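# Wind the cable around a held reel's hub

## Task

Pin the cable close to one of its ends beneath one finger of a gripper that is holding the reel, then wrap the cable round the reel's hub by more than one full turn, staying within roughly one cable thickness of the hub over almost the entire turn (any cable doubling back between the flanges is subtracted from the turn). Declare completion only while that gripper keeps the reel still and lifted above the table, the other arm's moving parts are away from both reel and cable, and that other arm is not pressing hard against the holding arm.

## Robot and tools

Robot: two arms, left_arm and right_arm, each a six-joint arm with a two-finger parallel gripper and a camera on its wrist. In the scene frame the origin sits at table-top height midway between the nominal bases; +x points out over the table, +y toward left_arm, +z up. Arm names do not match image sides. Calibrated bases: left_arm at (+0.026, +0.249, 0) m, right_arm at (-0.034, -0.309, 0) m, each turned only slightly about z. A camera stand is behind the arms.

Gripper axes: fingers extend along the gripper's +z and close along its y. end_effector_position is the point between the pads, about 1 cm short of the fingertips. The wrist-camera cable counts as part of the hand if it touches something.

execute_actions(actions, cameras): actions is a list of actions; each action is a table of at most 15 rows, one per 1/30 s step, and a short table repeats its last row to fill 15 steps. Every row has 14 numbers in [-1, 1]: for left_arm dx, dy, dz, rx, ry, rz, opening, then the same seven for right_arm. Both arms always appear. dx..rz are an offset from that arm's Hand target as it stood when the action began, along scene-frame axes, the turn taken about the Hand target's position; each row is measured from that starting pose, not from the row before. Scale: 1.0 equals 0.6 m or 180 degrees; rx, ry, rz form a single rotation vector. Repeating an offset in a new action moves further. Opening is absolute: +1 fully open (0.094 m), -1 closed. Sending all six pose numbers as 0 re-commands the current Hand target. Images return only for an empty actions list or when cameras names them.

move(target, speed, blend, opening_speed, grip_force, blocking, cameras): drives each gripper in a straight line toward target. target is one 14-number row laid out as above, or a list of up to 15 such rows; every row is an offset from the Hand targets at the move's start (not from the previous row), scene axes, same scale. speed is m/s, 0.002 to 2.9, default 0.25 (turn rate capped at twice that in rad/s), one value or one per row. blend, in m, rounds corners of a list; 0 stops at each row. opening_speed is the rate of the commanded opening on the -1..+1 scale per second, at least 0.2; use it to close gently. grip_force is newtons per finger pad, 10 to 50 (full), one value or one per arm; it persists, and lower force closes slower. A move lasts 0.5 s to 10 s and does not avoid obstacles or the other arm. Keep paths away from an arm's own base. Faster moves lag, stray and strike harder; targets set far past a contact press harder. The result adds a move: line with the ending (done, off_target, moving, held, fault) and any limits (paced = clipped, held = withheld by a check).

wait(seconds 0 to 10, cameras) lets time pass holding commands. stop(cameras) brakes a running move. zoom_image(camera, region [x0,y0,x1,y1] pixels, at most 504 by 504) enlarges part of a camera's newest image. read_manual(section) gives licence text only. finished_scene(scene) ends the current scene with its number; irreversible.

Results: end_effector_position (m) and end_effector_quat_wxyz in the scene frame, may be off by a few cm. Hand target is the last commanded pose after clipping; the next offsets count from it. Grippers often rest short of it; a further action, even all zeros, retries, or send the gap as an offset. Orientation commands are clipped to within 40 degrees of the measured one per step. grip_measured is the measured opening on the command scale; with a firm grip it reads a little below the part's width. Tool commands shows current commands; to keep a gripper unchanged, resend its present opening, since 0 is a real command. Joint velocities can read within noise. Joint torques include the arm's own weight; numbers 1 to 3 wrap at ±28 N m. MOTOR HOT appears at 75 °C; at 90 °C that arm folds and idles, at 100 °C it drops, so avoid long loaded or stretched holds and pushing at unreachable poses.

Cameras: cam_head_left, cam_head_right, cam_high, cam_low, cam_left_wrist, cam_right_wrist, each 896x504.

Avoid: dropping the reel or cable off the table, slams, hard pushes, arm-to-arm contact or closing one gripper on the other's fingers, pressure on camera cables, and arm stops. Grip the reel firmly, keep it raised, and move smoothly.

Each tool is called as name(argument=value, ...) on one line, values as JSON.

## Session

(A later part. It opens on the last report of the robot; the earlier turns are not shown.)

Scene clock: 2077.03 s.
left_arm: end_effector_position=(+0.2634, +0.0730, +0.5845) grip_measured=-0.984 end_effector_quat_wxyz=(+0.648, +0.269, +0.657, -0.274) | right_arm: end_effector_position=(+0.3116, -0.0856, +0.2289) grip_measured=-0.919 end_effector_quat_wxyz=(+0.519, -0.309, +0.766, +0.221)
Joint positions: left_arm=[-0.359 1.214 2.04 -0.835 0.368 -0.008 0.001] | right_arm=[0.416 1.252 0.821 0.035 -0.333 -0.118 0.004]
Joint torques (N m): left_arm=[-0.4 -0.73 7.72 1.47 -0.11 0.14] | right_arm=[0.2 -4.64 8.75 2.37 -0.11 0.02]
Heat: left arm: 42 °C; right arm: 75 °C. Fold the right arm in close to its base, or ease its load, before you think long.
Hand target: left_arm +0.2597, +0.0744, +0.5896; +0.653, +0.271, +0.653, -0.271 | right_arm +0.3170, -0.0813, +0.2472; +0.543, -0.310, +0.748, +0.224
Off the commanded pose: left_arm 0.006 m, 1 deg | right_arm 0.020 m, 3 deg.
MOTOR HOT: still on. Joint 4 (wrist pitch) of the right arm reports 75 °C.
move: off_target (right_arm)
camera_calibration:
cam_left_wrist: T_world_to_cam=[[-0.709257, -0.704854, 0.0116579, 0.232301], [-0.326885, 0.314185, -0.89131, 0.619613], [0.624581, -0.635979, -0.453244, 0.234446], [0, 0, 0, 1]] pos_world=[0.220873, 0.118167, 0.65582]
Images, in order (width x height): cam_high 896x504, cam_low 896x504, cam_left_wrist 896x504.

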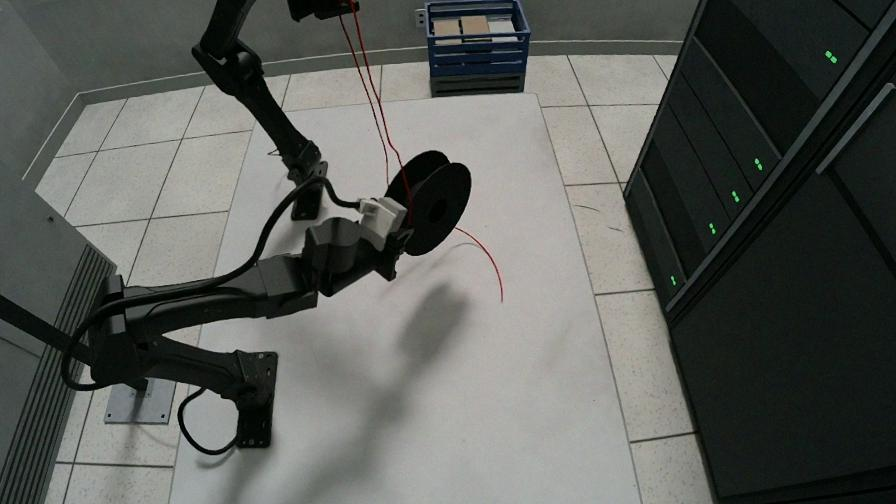

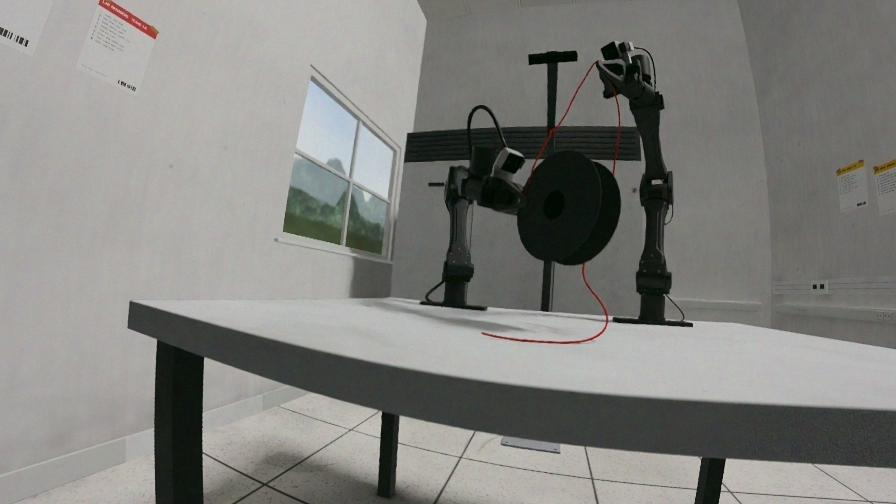

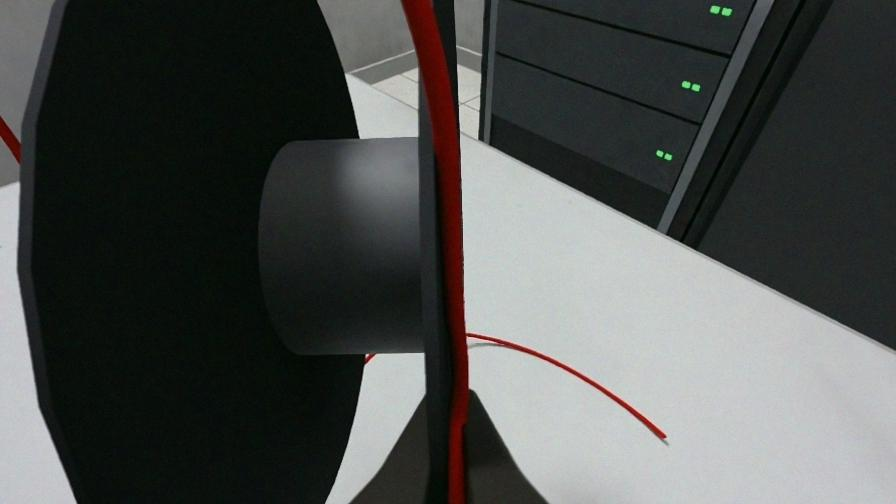

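move(target=[[0.26, 0.096, -0.124, 0, 0, 0, -1, 0, 0, 0, 0, 0, 0, -1], [0.412, 0.132, -0.305, 0, 0, 0, -1, 0, 0, 0, 0, 0, 0, -1], [0.48, 0.129, -0.497, 0, 0, 0, -1, 0, 0, 0, 0, 0, 0, -1], [0.484, 0.11, -0.63, 0, 0, 0, -1, 0, 0, 0, 0, 0, 0, -1]], speed=0.2, blend=0.03, cameras=["cam_low", "cam_high", "cam_left_wrist"])

Scene clock: 2094.17 s.
left_arm: end_effector_position=(+0.5500, +0.1410, +0.2242) grip_measured=-0.984 end_effector_quat_wxyz=(+0.661, +0.278, +0.644, -0.267) | right_arm: end_effector_position=(+0.3111, -0.0858, +0.2275) grip_measured=-0.919 end_effector_quat_wxyz=(+0.516, -0.309, +0.767, +0.221)
Joint positions: left_arm=[0.109 1.959 1.114 0.87 0.839 0.006 0.001] | right_arm=[0.416 1.252 0.821 0.029 -0.333 -0.118 0.004]
Joint torques (N m): left_arm=[-0.17 -9.14 6.32 1.43 -0.07 -0.06] | right_arm=[0.23 -4.71 8.73 2.41 -0.11 0.02]
Heat: left arm: 43 °C; right arm: 75 °C. Fold the right arm in close to its base, or ease its load, before you think long.
Hand target: left_arm +0.5500, +0.1404, +0.2115; +0.653, +0.271, +0.653, -0.271 | right_arm +0.3170, -0.0813, +0.2472; +0.543, -0.310, +0.748, +0.224
Off the commanded pose: left_arm 0.013 m, 2 deg | right_arm 0.021 m, 4 deg.
MOTOR HOT: still on. Joint 4 (wrist pitch) of the right arm reports 75 °C.
move: off_target (left_arm, right_arm)
camera_calibration:
cam_left_wrist: T_world_to_cam=[[-0.710836, -0.702937, -0.024325, 0.496414], [-0.287097, 0.321548, -0.902321, 0.350465], [0.642096, -0.634418, -0.430379, -0.0795833], [0, 0, 0, 1]] pos_world=[0.504586, 0.185767, 0.294056]
Images, in order (width x height): cam_high 896x504, cam_low 896x504, cam_left_wrist 896x504.

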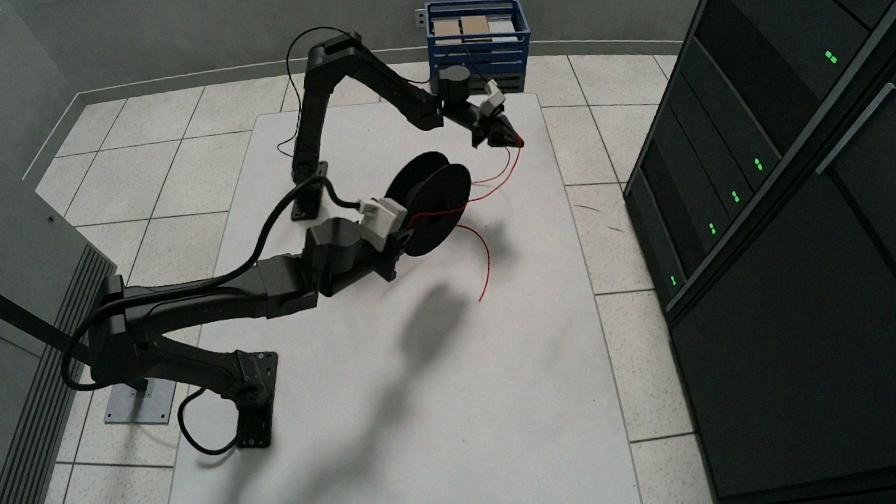

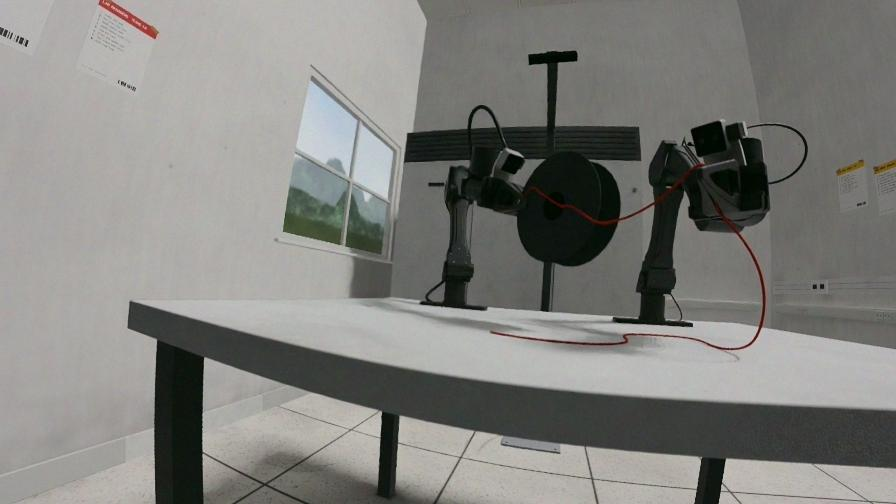

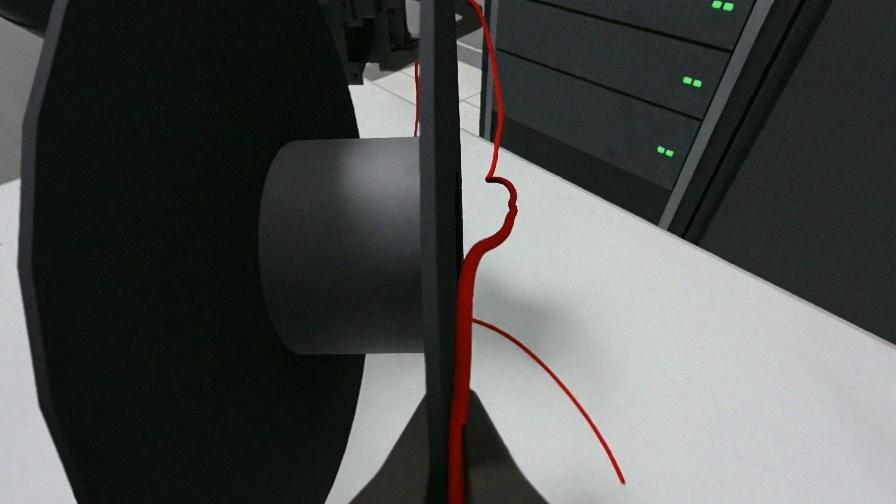

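move(target=[[-0.21, 0.056, 0.4375, 0, 0, 0, -1, 0, 0, 0, 0, 0, 0, -1], [-0.489, -0.11, 0.635, 0, 0, 0, -1, 0, 0, 0, 0, 0, 0, -1]], speed=0.2, blend=0.03, cameras=["cam_low", "cam_high", "cam_left_wrist"])

Scene clock: 2210.57 s.
left_arm: end_effector_position=(+0.2610, +0.0726, +0.5868) grip_measured=-0.984 end_effector_quat_wxyz=(+0.647, +0.269, +0.658, -0.274) | right_arm: end_effector_position=(+0.3110, -0.0846, +0.2293) grip_measured=-0.919 end_effector_quat_wxyz=(+0.519, -0.311, +0.764, +0.222)
Joint positions: left_arm=[-0.37 1.223 2.067 -0.857 0.357 -0.008 0.001] | right_arm=[0.418 1.252 0.821 0.036 -0.337 -0.119 0.004]
Joint torques (N m): left_arm=[-0.57 -0.99 7.75 1.5 -0.09 0.16] | right_arm=[0.08 -4.63 8.77 2.35 -0.09 0.03]
Heat: left arm: 44 °C; right arm: 75 °C. Fold the right arm in close to its base, or ease its load, before you think long.
Hand target: left_arm +0.2566, +0.0744, +0.5926; +0.653, +0.271, +0.653, -0.271 | right_arm +0.3170, -0.0813, +0.2472; +0.543, -0.310, +0.748, +0.224
Off the commanded pose: left_arm 0.007 m, 1 deg | right_arm 0.019 m, 3 deg.
MOTOR HOT: still on. Joint 4 (wrist pitch) of the right arm reports 75 °C.
move: off_target (right_arm)
camera_calibration:
cam_left_wrist: T_world_to_cam=[[-0.709513, -0.70458, 0.0125856, 0.229771], [-0.329179, 0.315586, -0.88997, 0.620729], [0.623083, -0.635588, -0.455845, 0.238628], [0, 0, 0, 1]] pos_world=[0.218671, 0.117668, 0.658316]
Images, in order (width x height): cam_high 896x504, cam_low 896x504, cam_left_wrist 896x504.

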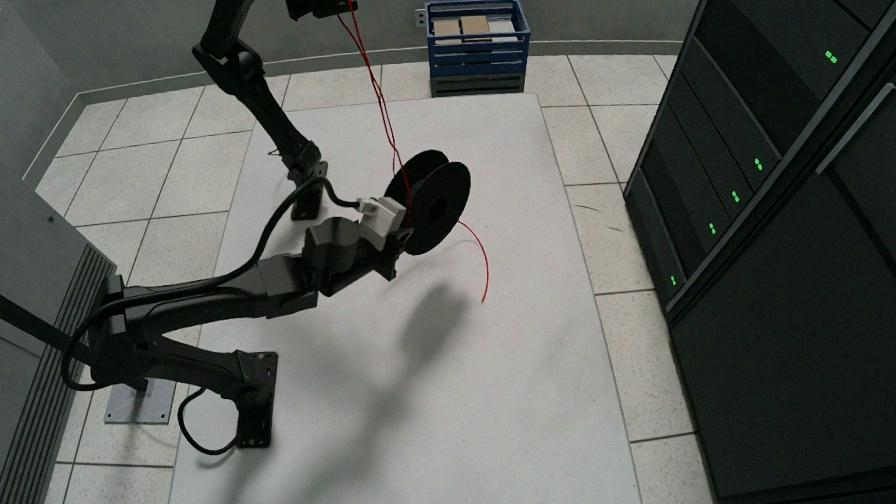

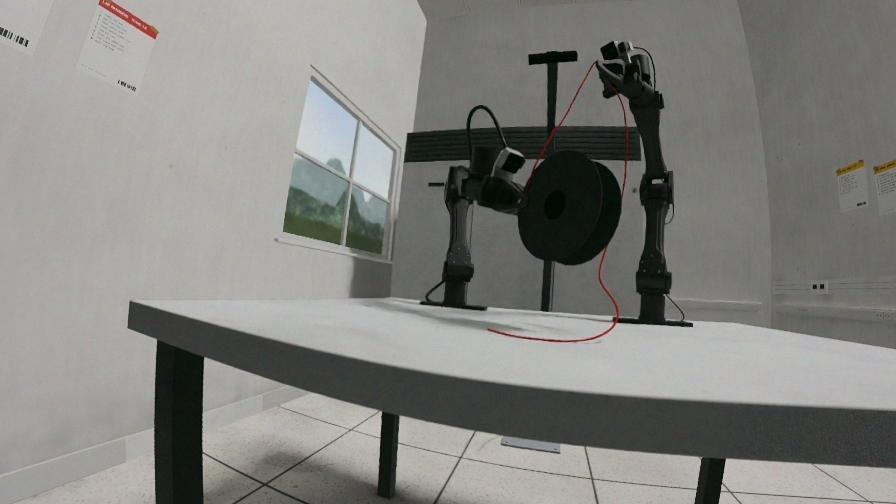

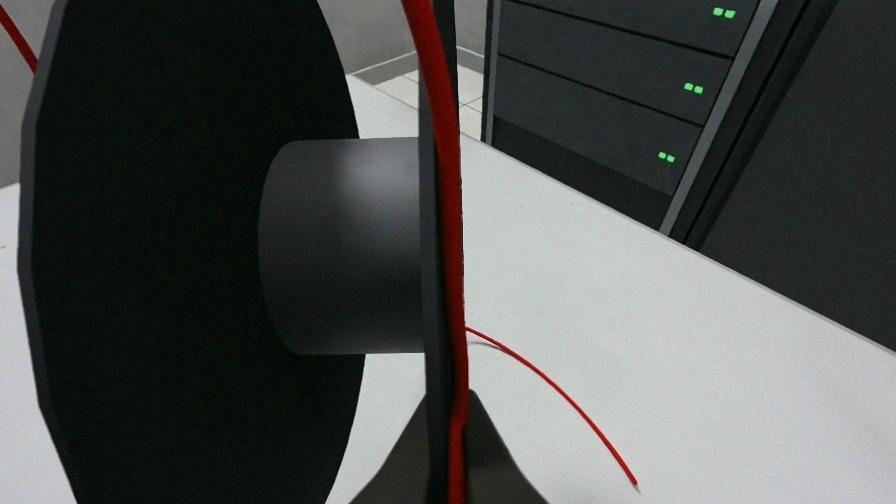

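move(target=[[0.061, 0.120, -0.098, 0, 0, 0, -1, 0, 0, 0, 0, 0, 0, -1], [0.126, 0.201, -0.208, 0, 0, 0, -1, 0, 0, 0, 0, 0, 0, -1]], speed=0.12, blend=0.03, cameras=["cam_low", "cam_high", "cam_left_wrist"])

Scene clock: 2230.73 s.
left_arm: end_effector_position=(+0.3306, +0.1936, +0.4758) grip_measured=-0.984 end_effector_quat_wxyz=(+0.659, +0.277, +0.648, -0.263) | right_arm: end_effector_position=(+0.3107, -0.0852, +0.2276) grip_measured=-0.919 end_effector_quat_wxyz=(+0.517, -0.310, +0.767, +0.221)
Joint positions: left_arm=[0.441 1.093 1.351 -0.24 1.163 0.009 0.001] | right_arm=[0.418 1.252 0.821 0.029 -0.334 -0.119 0.004]
Joint torques (N m): left_arm=[0.54 -1.92 5.49 1.25 0.07 -0.05] | right_arm=[0.09 -4.68 8.76 2.41 -0.11 0.03]
Heat: left arm: 45 °C; right arm: 76 °C. Fold the right arm in close to its base, or ease its load, before you think long.
Hand target: left_arm +0.3322, +0.1950, +0.4677; +0.653, +0.271, +0.653, -0.271 | right_arm +0.3170, -0.0813, +0.2472; +0.543, -0.310, +0.748, +0.224
Off the commanded pose: left_arm 0.008 m, 1 deg | right_arm 0.021 m, 4 deg.
MOTOR HOT: still on. Joint 4 (wrist pitch) of the right arm reports 76 °C.
move: off_target (right_arm)
camera_calibration:
cam_left_wrist: T_world_to_cam=[[-0.705325, -0.708455, -0.0246717, 0.38294], [-0.295739, 0.325705, -0.898028, 0.497475], [0.644248, -0.626105, -0.439246, 0.204778], [0, 0, 0, 1]] pos_world=[0.285291, 0.237478, 0.546142]
Images, in order (width x height): cam_high 896x504, cam_low 896x504, cam_left_wrist 896x504.

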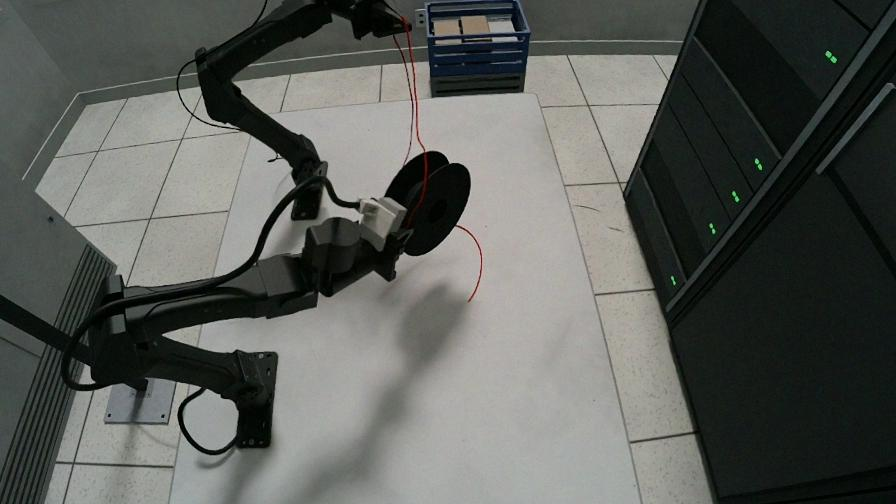

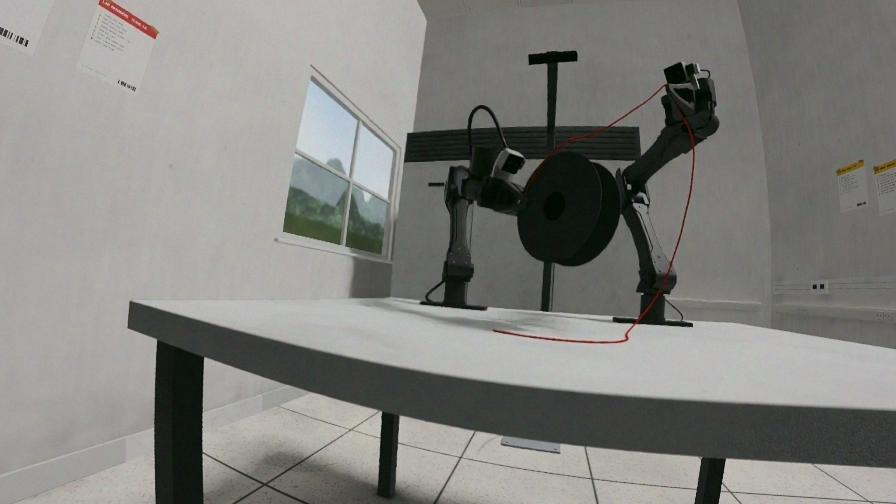

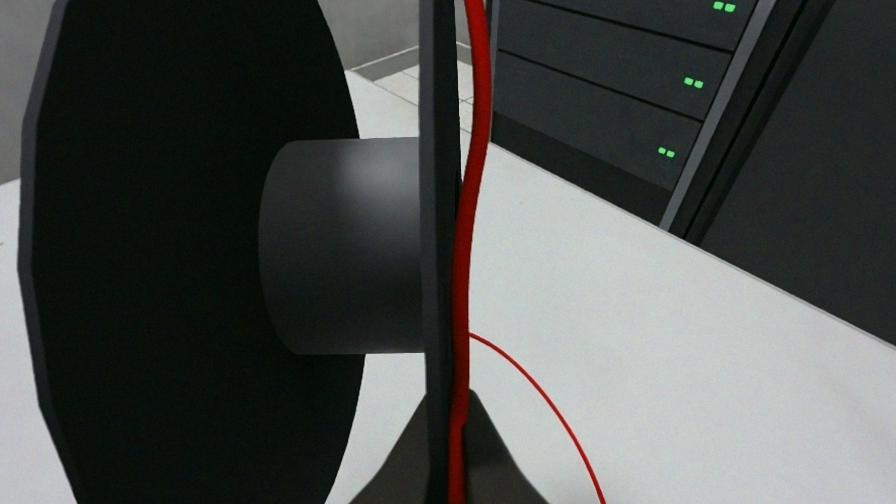

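move(target=[[0.0857, 0.0747, -0.2168, 0, 0, 0, -1, 0, 0, 0, 0, 0, 0, -1], [0.083, 0.0723, -0.3085, 0, 0, 0, -1, 0, 0, 0, 0, 0, 0, -1], [0.0717, 0.0483, -0.4185, 0, 0, 0, -1, 0, 0, 0, 0, 0, 0, -1]], speed=0.12, blend=0.03, cameras=["cam_low", "cam_high", "cam_left_wrist"])

Scene clock: 2274.53 s.
left_arm: end_effector_position=(+0.3763, +0.2256, +0.2266) grip_measured=-0.984 end_effector_quat_wxyz=(+0.660, +0.281, +0.645, -0.262) | right_arm: end_effector_position=(+0.3106, -0.0853, +0.2273) grip_measured=-0.919 end_effector_quat_wxyz=(+0.516, -0.310, +0.767, +0.221)
Joint positions: left_arm=[0.495 1.41 0.503 0.933 1.222 0.01 0.001] | right_arm=[0.418 1.252 0.821 0.028 -0.333 -0.119 0.004]
Joint torques (N m): left_arm=[-0.24 -3.86 5.26 1.19 -0.07 -0.05] | right_arm=[0.05 -4.72 8.75 2.43 -0.11 0.02]
Heat: left arm: 41 °C; right arm: 76 °C. Fold the right arm in close to its base, or ease its load, before you think long.
Hand target: left_arm +0.3753, +0.2241, +0.2167; +0.653, +0.271, +0.653, -0.271 | right_arm +0.3170, -0.0813, +0.2472; +0.543, -0.310, +0.748, +0.224
Off the commanded pose: left_arm 0.010 m, 2 deg | right_arm 0.021 m, 4 deg.
MOTOR HOT: still on. Joint 4 (wrist pitch) of the right arm reports 76 °C.
move: off_target (right_arm); blend cut to 0.0275 m at target 1, 0.0275 m at target 2
camera_calibration:
cam_left_wrist: T_world_to_cam=[[-0.708519, -0.704871, -0.0340268, 0.434204], [-0.286754, 0.331626, -0.898775, 0.272264], [0.644805, -0.627042, -0.437088, 0.0854913], [0, 0, 0, 1]] pos_world=[0.33059, 0.269375, 0.296846]
Images, in order (width x height): cam_high 896x504, cam_low 896x504, cam_left_wrist 896x504.

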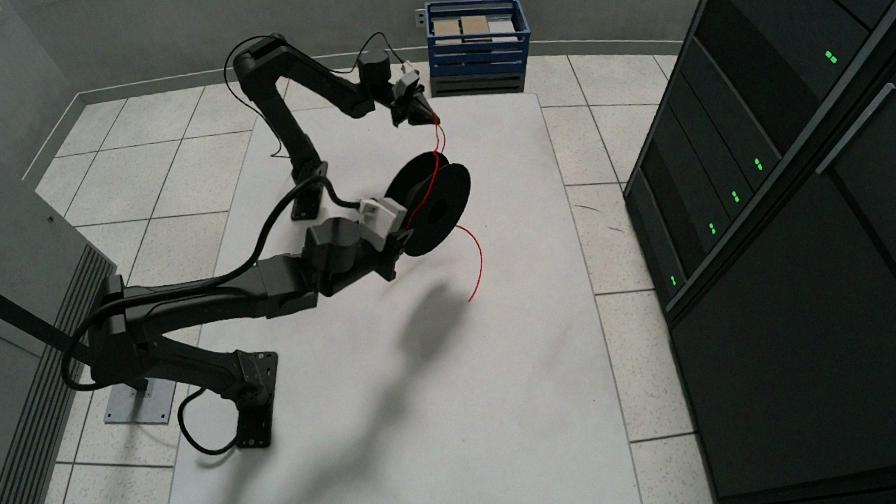

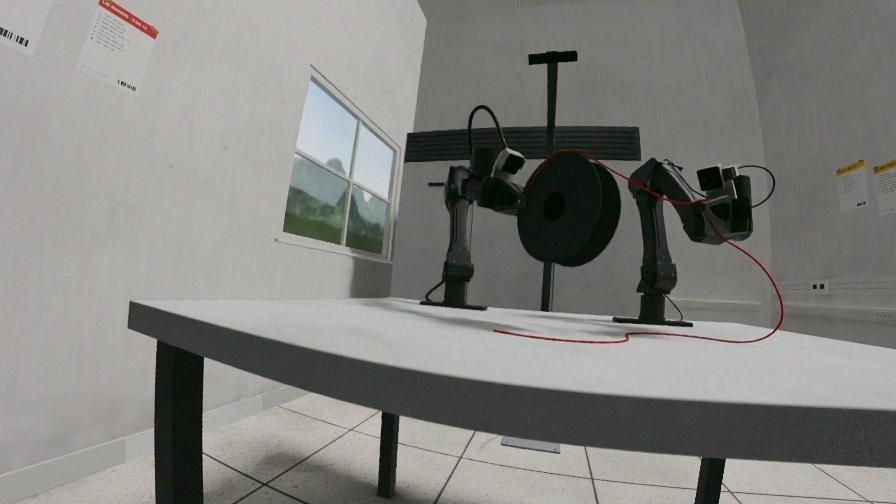

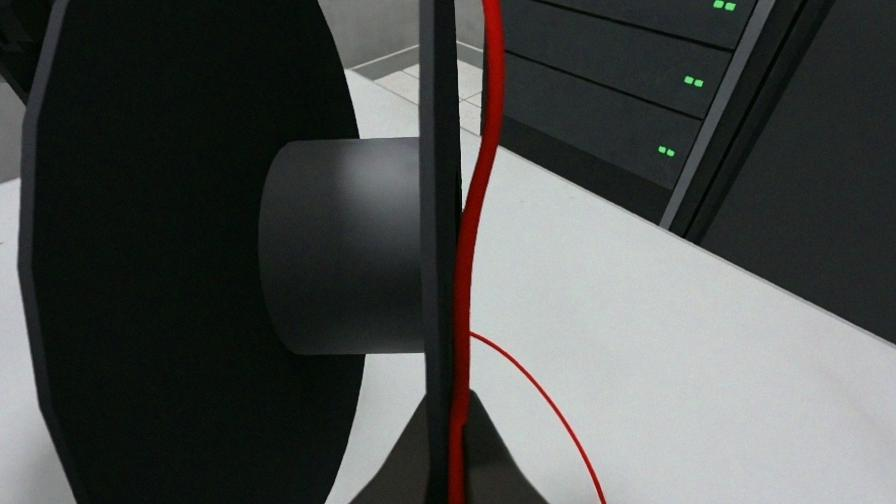

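zoom_image(camera="cam_high", region=[360, 90, 520, 270])

zoom_image(camera="cam_low", region=[500, 120, 800, 290])

Scaled by 2.800 from the camera's 896x504 image, which has a finer 1280x720 frame.

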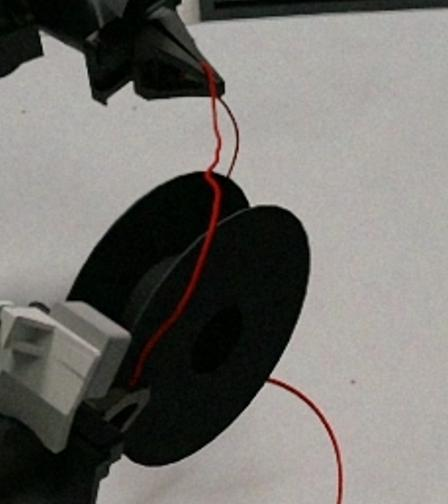

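Scaled by 1.680 from the camera's 896x504 image, which has a finer 1280x720 frame.

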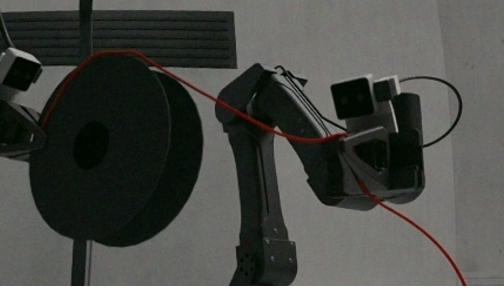

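move(target=[[-0.0313, -0.0785, -0.120, 0, 0, 0, -1, 0, 0, 0, 0, 0, 0, -1], [-0.085, -0.160, -0.1635, 0, 0, 0, -1, 0, 0, 0, 0, 0, 0, -1]], speed=0.12, blend=0.03, cameras=["cam_low", "cam_high", "cam_left_wrist"])

Scene clock: 2293.90 s.
left_arm: end_effector_position=(+0.3261, +0.1290, +0.1127) grip_measured=-0.984 end_effector_quat_wxyz=(+0.623, +0.268, +0.681, -0.277) | right_arm: end_effector_position=(+0.3101, -0.0856, +0.2259) grip_measured=-0.919 end_effector_quat_wxyz=(+0.513, -0.310, +0.769, +0.221)
Joint positions: left_arm=[0.102 1.703 0.089 1.507 0.832 0.035 0.001] | right_arm=[0.418 1.252 0.821 0.021 -0.333 -0.119 0.004]
Joint torques (N m): left_arm=[-0.47 -3.37 2.44 2.06 -0.06 0.18] | right_arm=[0.08 -4.75 8.73 2.49 -0.11 0.03]
Heat: left arm: 42 °C; right arm: 75 °C. Fold the right arm in close to its base, or ease its load, before you think long.
Hand target: left_arm +0.3242, +0.1280, +0.1185; +0.653, +0.271, +0.654, -0.271 | right_arm +0.3170, -0.0813, +0.2472; +0.543, -0.310, +0.748, +0.224
Off the commanded pose: left_arm 0.006 m, 5 deg | right_arm 0.023 m, 4 deg.
MOTOR HOT: still on. Joint 4 (wrist pitch) of the right arm reports 75 °C.
joint sent to its limit (left arm) — joint 4 (wrist pitch), upper limit. The joint targets are off in orientation, not in position.
move: off_target (left_arm, right_arm)
camera_calibration:
cam_left_wrist: T_world_to_cam=[[-0.710136, -0.702742, 0.0431474, 0.318294], [-0.383847, 0.335054, -0.860465, 0.214432], [0.590228, -0.627609, -0.507679, 0.0332067], [0, 0, 0, 1]] pos_world=[0.288741, 0.172673, 0.187636]
Images, in order (width x height): cam_high 896x504, cam_low 896x504, cam_left_wrist 896x504.

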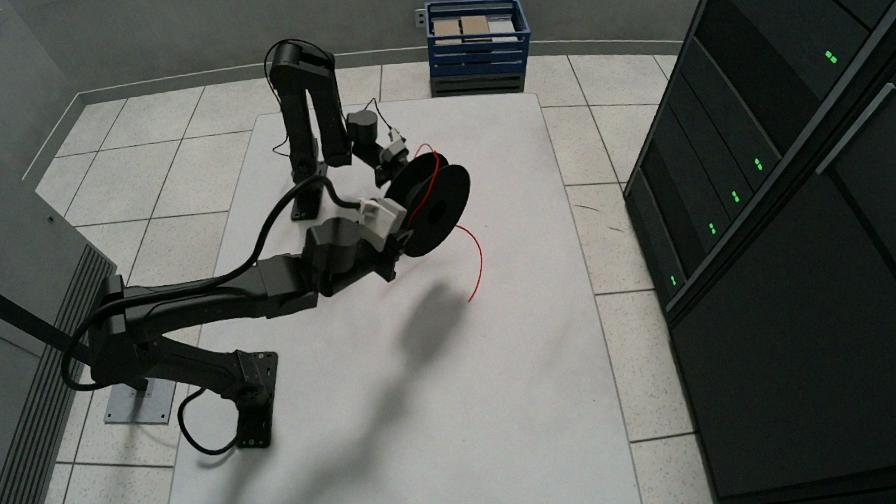

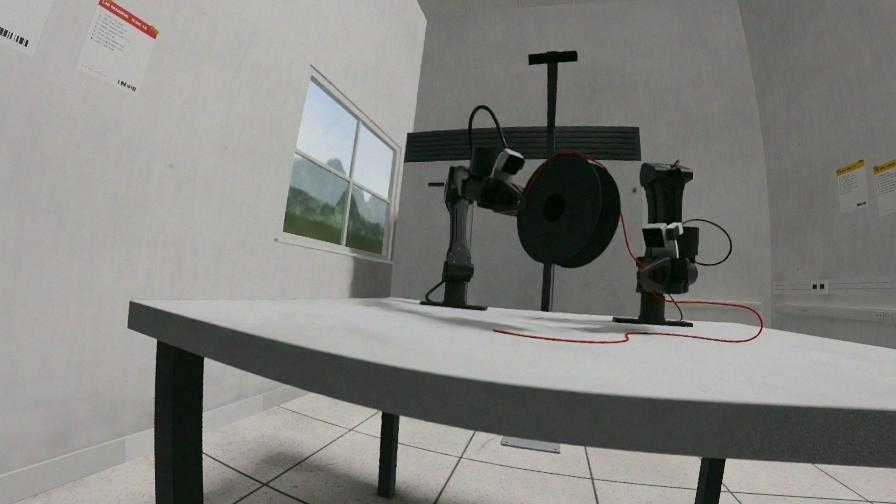

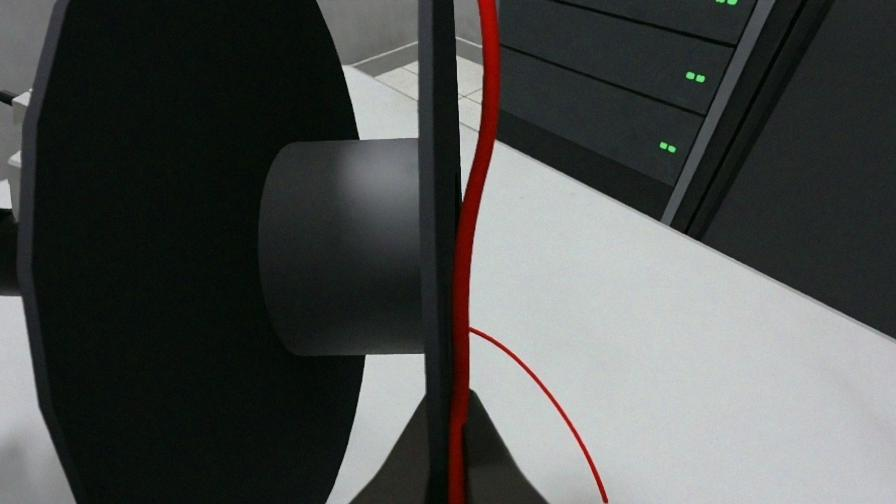

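zoom_image(camera="cam_high", region=[360, 120, 500, 270])

zoom_image(camera="cam_low", region=[500, 130, 720, 320])

Scaled by 3.360 from the camera's 896x504 image, which has a finer 1280x720 frame.

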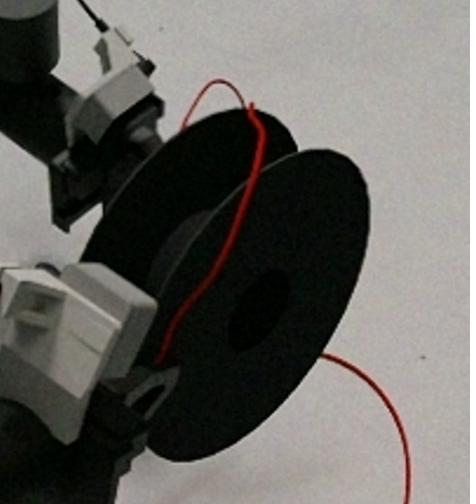

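Scaled by 2.291 from the camera's 896x504 image, which has a finer 1280x720 frame.

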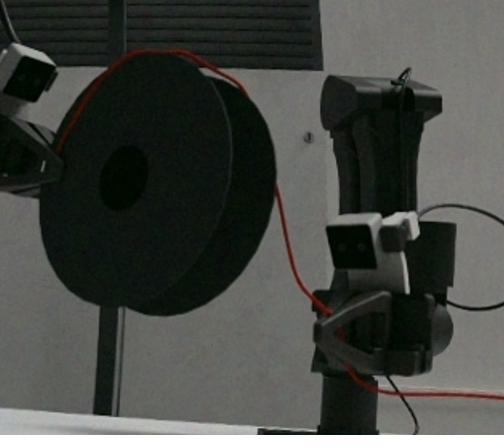

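move(target=[0.38, 0.005, 0.036, 0, 0, 0, -1, 0, 0, 0, 0, 0, 0, -1], speed=0.15, cameras=["cam_low", "cam_high", "cam_left_wrist", "cam_right_wrist"])

Scene clock: 2323.63 s.
left_arm: end_effector_position=(+0.5452, +0.1306, +0.1516) grip_measured=-0.984 end_effector_quat_wxyz=(+0.663, +0.280, +0.641, -0.266) | right_arm: end_effector_position=(+0.3099, -0.0865, +0.2240) grip_measured=-0.919 end_effector_quat_wxyz=(+0.510, -0.309, +0.772, +0.219)
Joint positions: left_arm=[0.084 2.143 1.017 1.157 0.816 0.007 0.001] | right_arm=[0.418 1.252 0.821 0.013 -0.329 -0.119 0.004]
Joint torques (N m): left_arm=[0.13 -8.43 8.64 1.15 -0.11 -0.04] | right_arm=[0.06 -4.83 8.7 2.57 -0.16 0.03]
Heat: left arm: 45 °C; right arm: 72 °C. Fold the right arm in close to its base, or ease its load, before you think long.
Hand target: left_arm +0.5522, +0.1310, +0.1404; +0.653, +0.271, +0.653, -0.271 | right_arm +0.3170, -0.0813, +0.2472; +0.543, -0.310, +0.748, +0.224
Off the commanded pose: left_arm 0.013 m, 2 deg | right_arm 0.025 m, 5 deg.
MOTOR HOT: still on. Joint 4 (wrist pitch) of the right arm reports 72 °C.
move: off_target (left_arm, right_arm)
camera_calibration:
cam_left_wrist: T_world_to_cam=[[-0.71218, -0.701341, -0.0303438, 0.485422], [-0.27907, 0.322516, -0.904491, 0.282723], [0.644143, -0.635692, -0.425412, -0.116091], [0, 0, 0, 1]] pos_world=[0.499387, 0.175465, 0.221063]
cam_right_wrist: T_world_to_cam=[[0.716184, -0.697661, -0.0186923, -0.27664], [-0.510033, -0.504917, -0.696366, 0.310531], [0.476389, 0.50826, -0.717444, 0.151759], [0, 0, 0, 1]] pos_world=[0.28421, -0.113342, 0.31995]
Images, in order (width x height): cam_high 896x504, cam_low 896x504, cam_left_wrist 896x504, cam_right_wrist 896x504.

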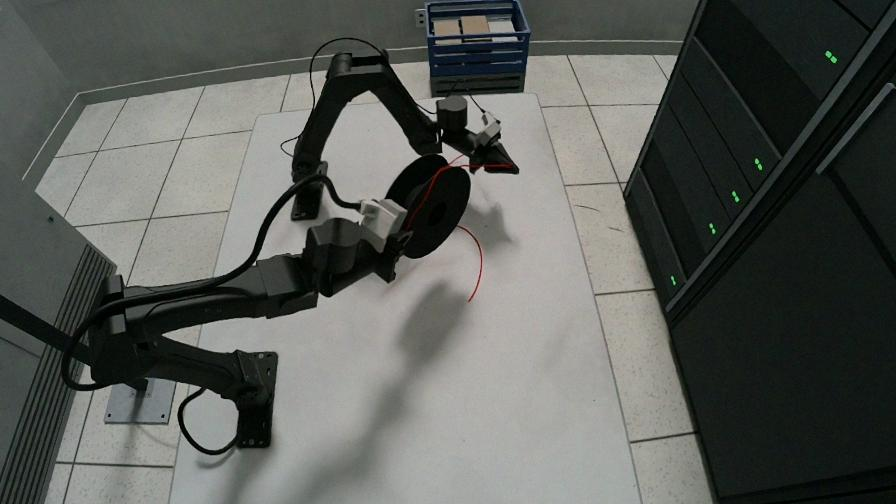

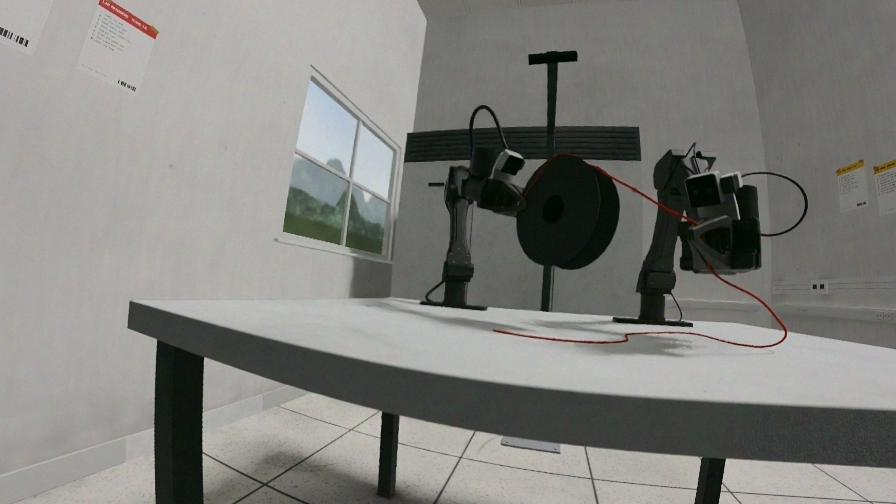

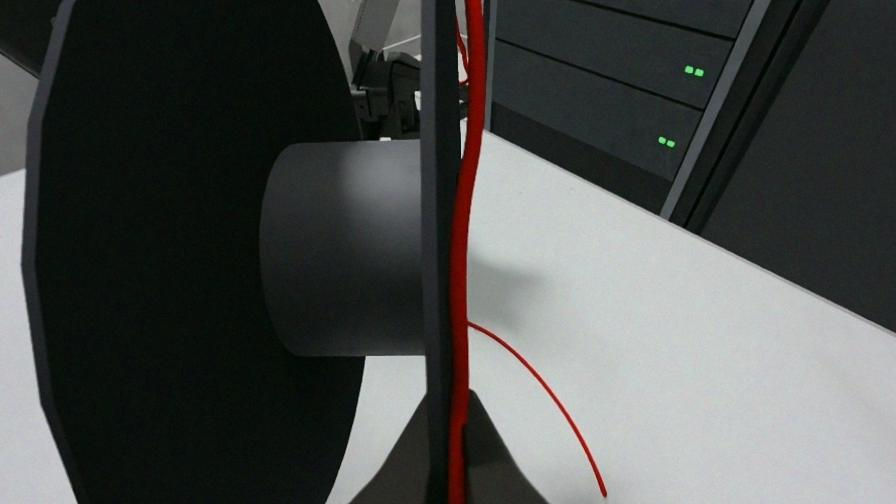

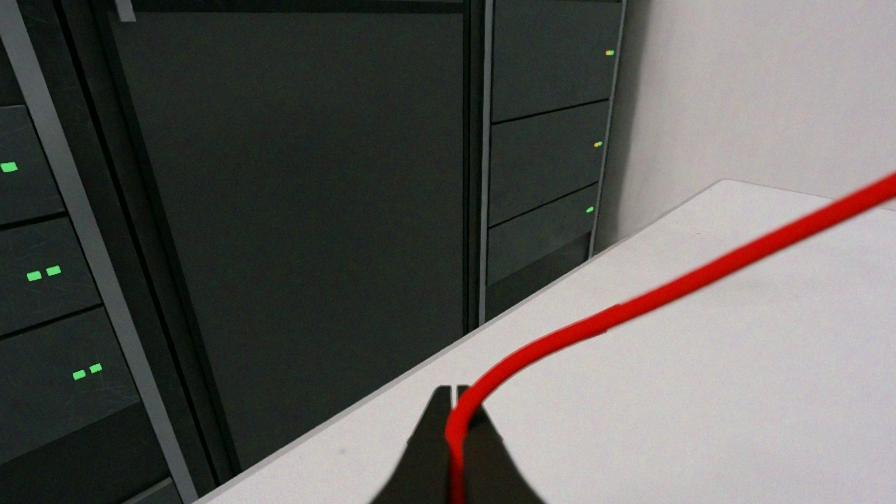

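zoom_image(camera="cam_high", region=[370, 110, 540, 270])

zoom_image(camera="cam_low", region=[500, 130, 720, 300])

Scaled by 2.965 from the camera's 896x504 image, which has a finer 1280x720 frame.

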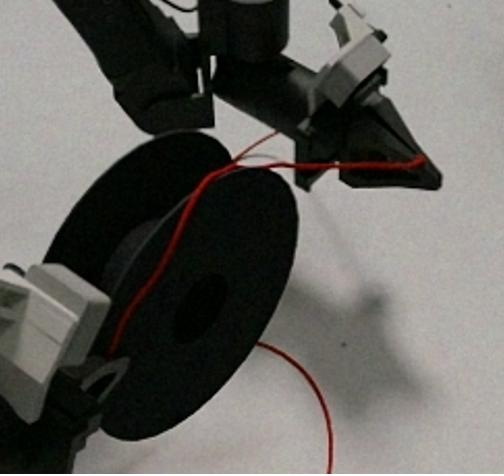

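Scaled by 2.291 from the camera's 896x504 image, which has a finer 1280x720 frame.

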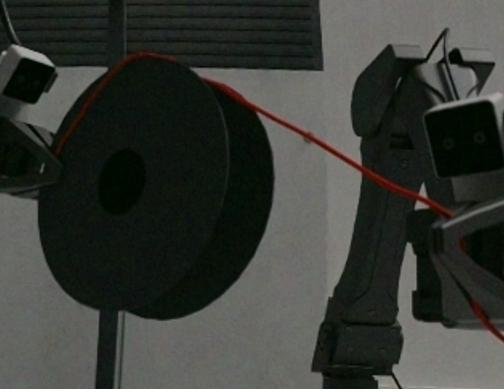

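move(target=[0, 0, 0.1667, 0, 0, 0, -1, 0, 0, 0.1667, 0, 0, 0, -1], speed=0.1, cameras=["cam_low", "cam_high", "cam_left_wrist"])

Scene clock: 2347.33 s.
left_arm: end_effector_position=(+0.5493, +0.1303, +0.2289) grip_measured=-0.984 end_effector_quat_wxyz=(+0.648, +0.273, +0.656, -0.276) | right_arm: end_effector_position=(+0.3110, -0.0864, +0.3107) grip_measured=-0.919 end_effector_quat_wxyz=(+0.501, -0.309, +0.779, +0.217)
Joint positions: left_arm=[0.084 1.933 1.131 0.79 0.819 0 0.001] | right_arm=[0.418 1.262 1.195 -0.374 -0.327 -0.119 0.004]
Joint torques (N m): left_arm=[0.05 -11.45 9.99 1.18 -0.11 0.02] | right_arm=[0.01 -5.23 10.67 2.51 -0.18 0.02]
Heat: left arm: 42 °C; right arm: 78 °C. Fold the right arm in close to its base, or ease its load, before you think long.
Hand target: left_arm +0.5522, +0.1310, +0.2404; +0.653, +0.271, +0.653, -0.271 | right_arm +0.3169, -0.0813, +0.3472; +0.543, -0.310, +0.748, +0.224
Off the commanded pose: left_arm 0.012 m, 1 deg | right_arm 0.037 m, 6 deg.
MOTOR HOT: still on. Joint 4 (wrist pitch) of the right arm reports 78 °C.
move: off_target (left_arm, right_arm)
camera_calibration:
cam_left_wrist: T_world_to_cam=[[-0.714967, -0.699112, 0.00809865, 0.482839], [-0.321582, 0.318545, -0.891692, 0.37478], [0.620812, -0.640134, -0.45257, -0.0664136], [0, 0, 0, 1]] pos_world=[0.506966, 0.17566, 0.300221]
Images, in order (width x height): cam_high 896x504, cam_low 896x504, cam_left_wrist 896x504.

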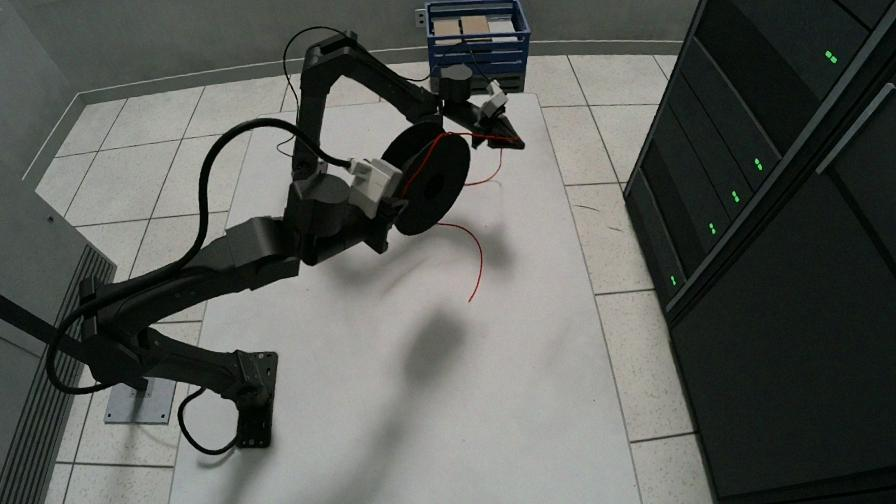

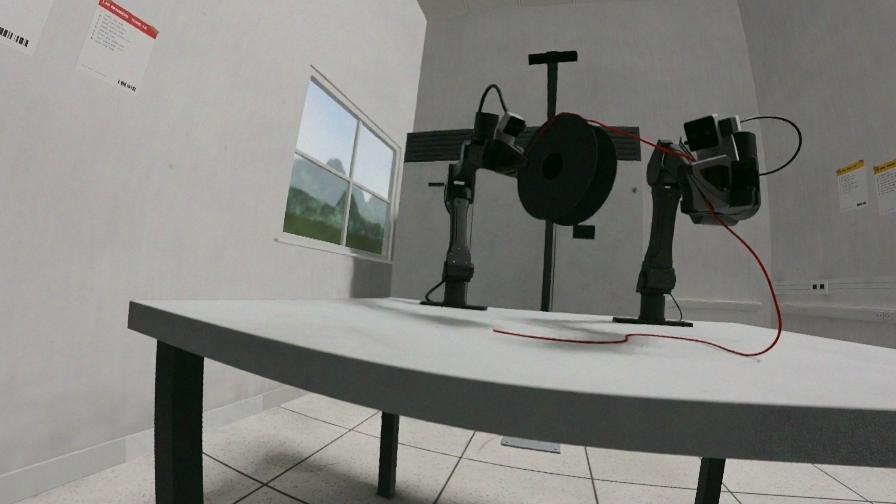

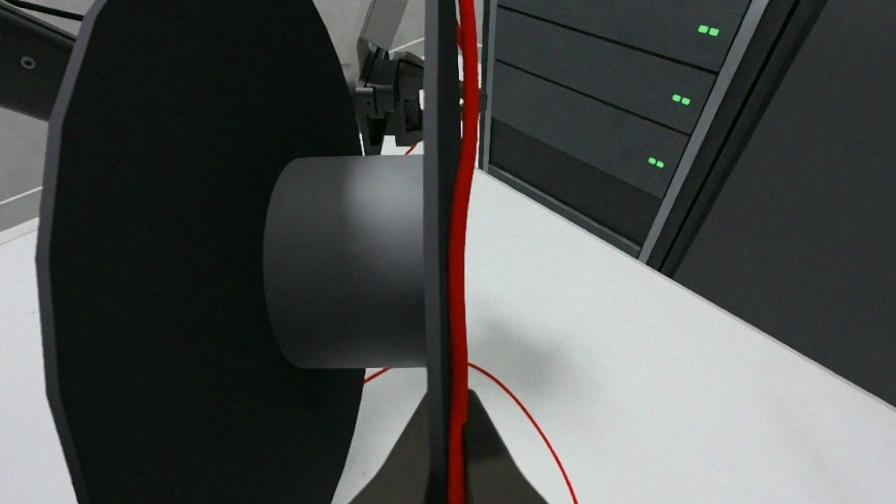

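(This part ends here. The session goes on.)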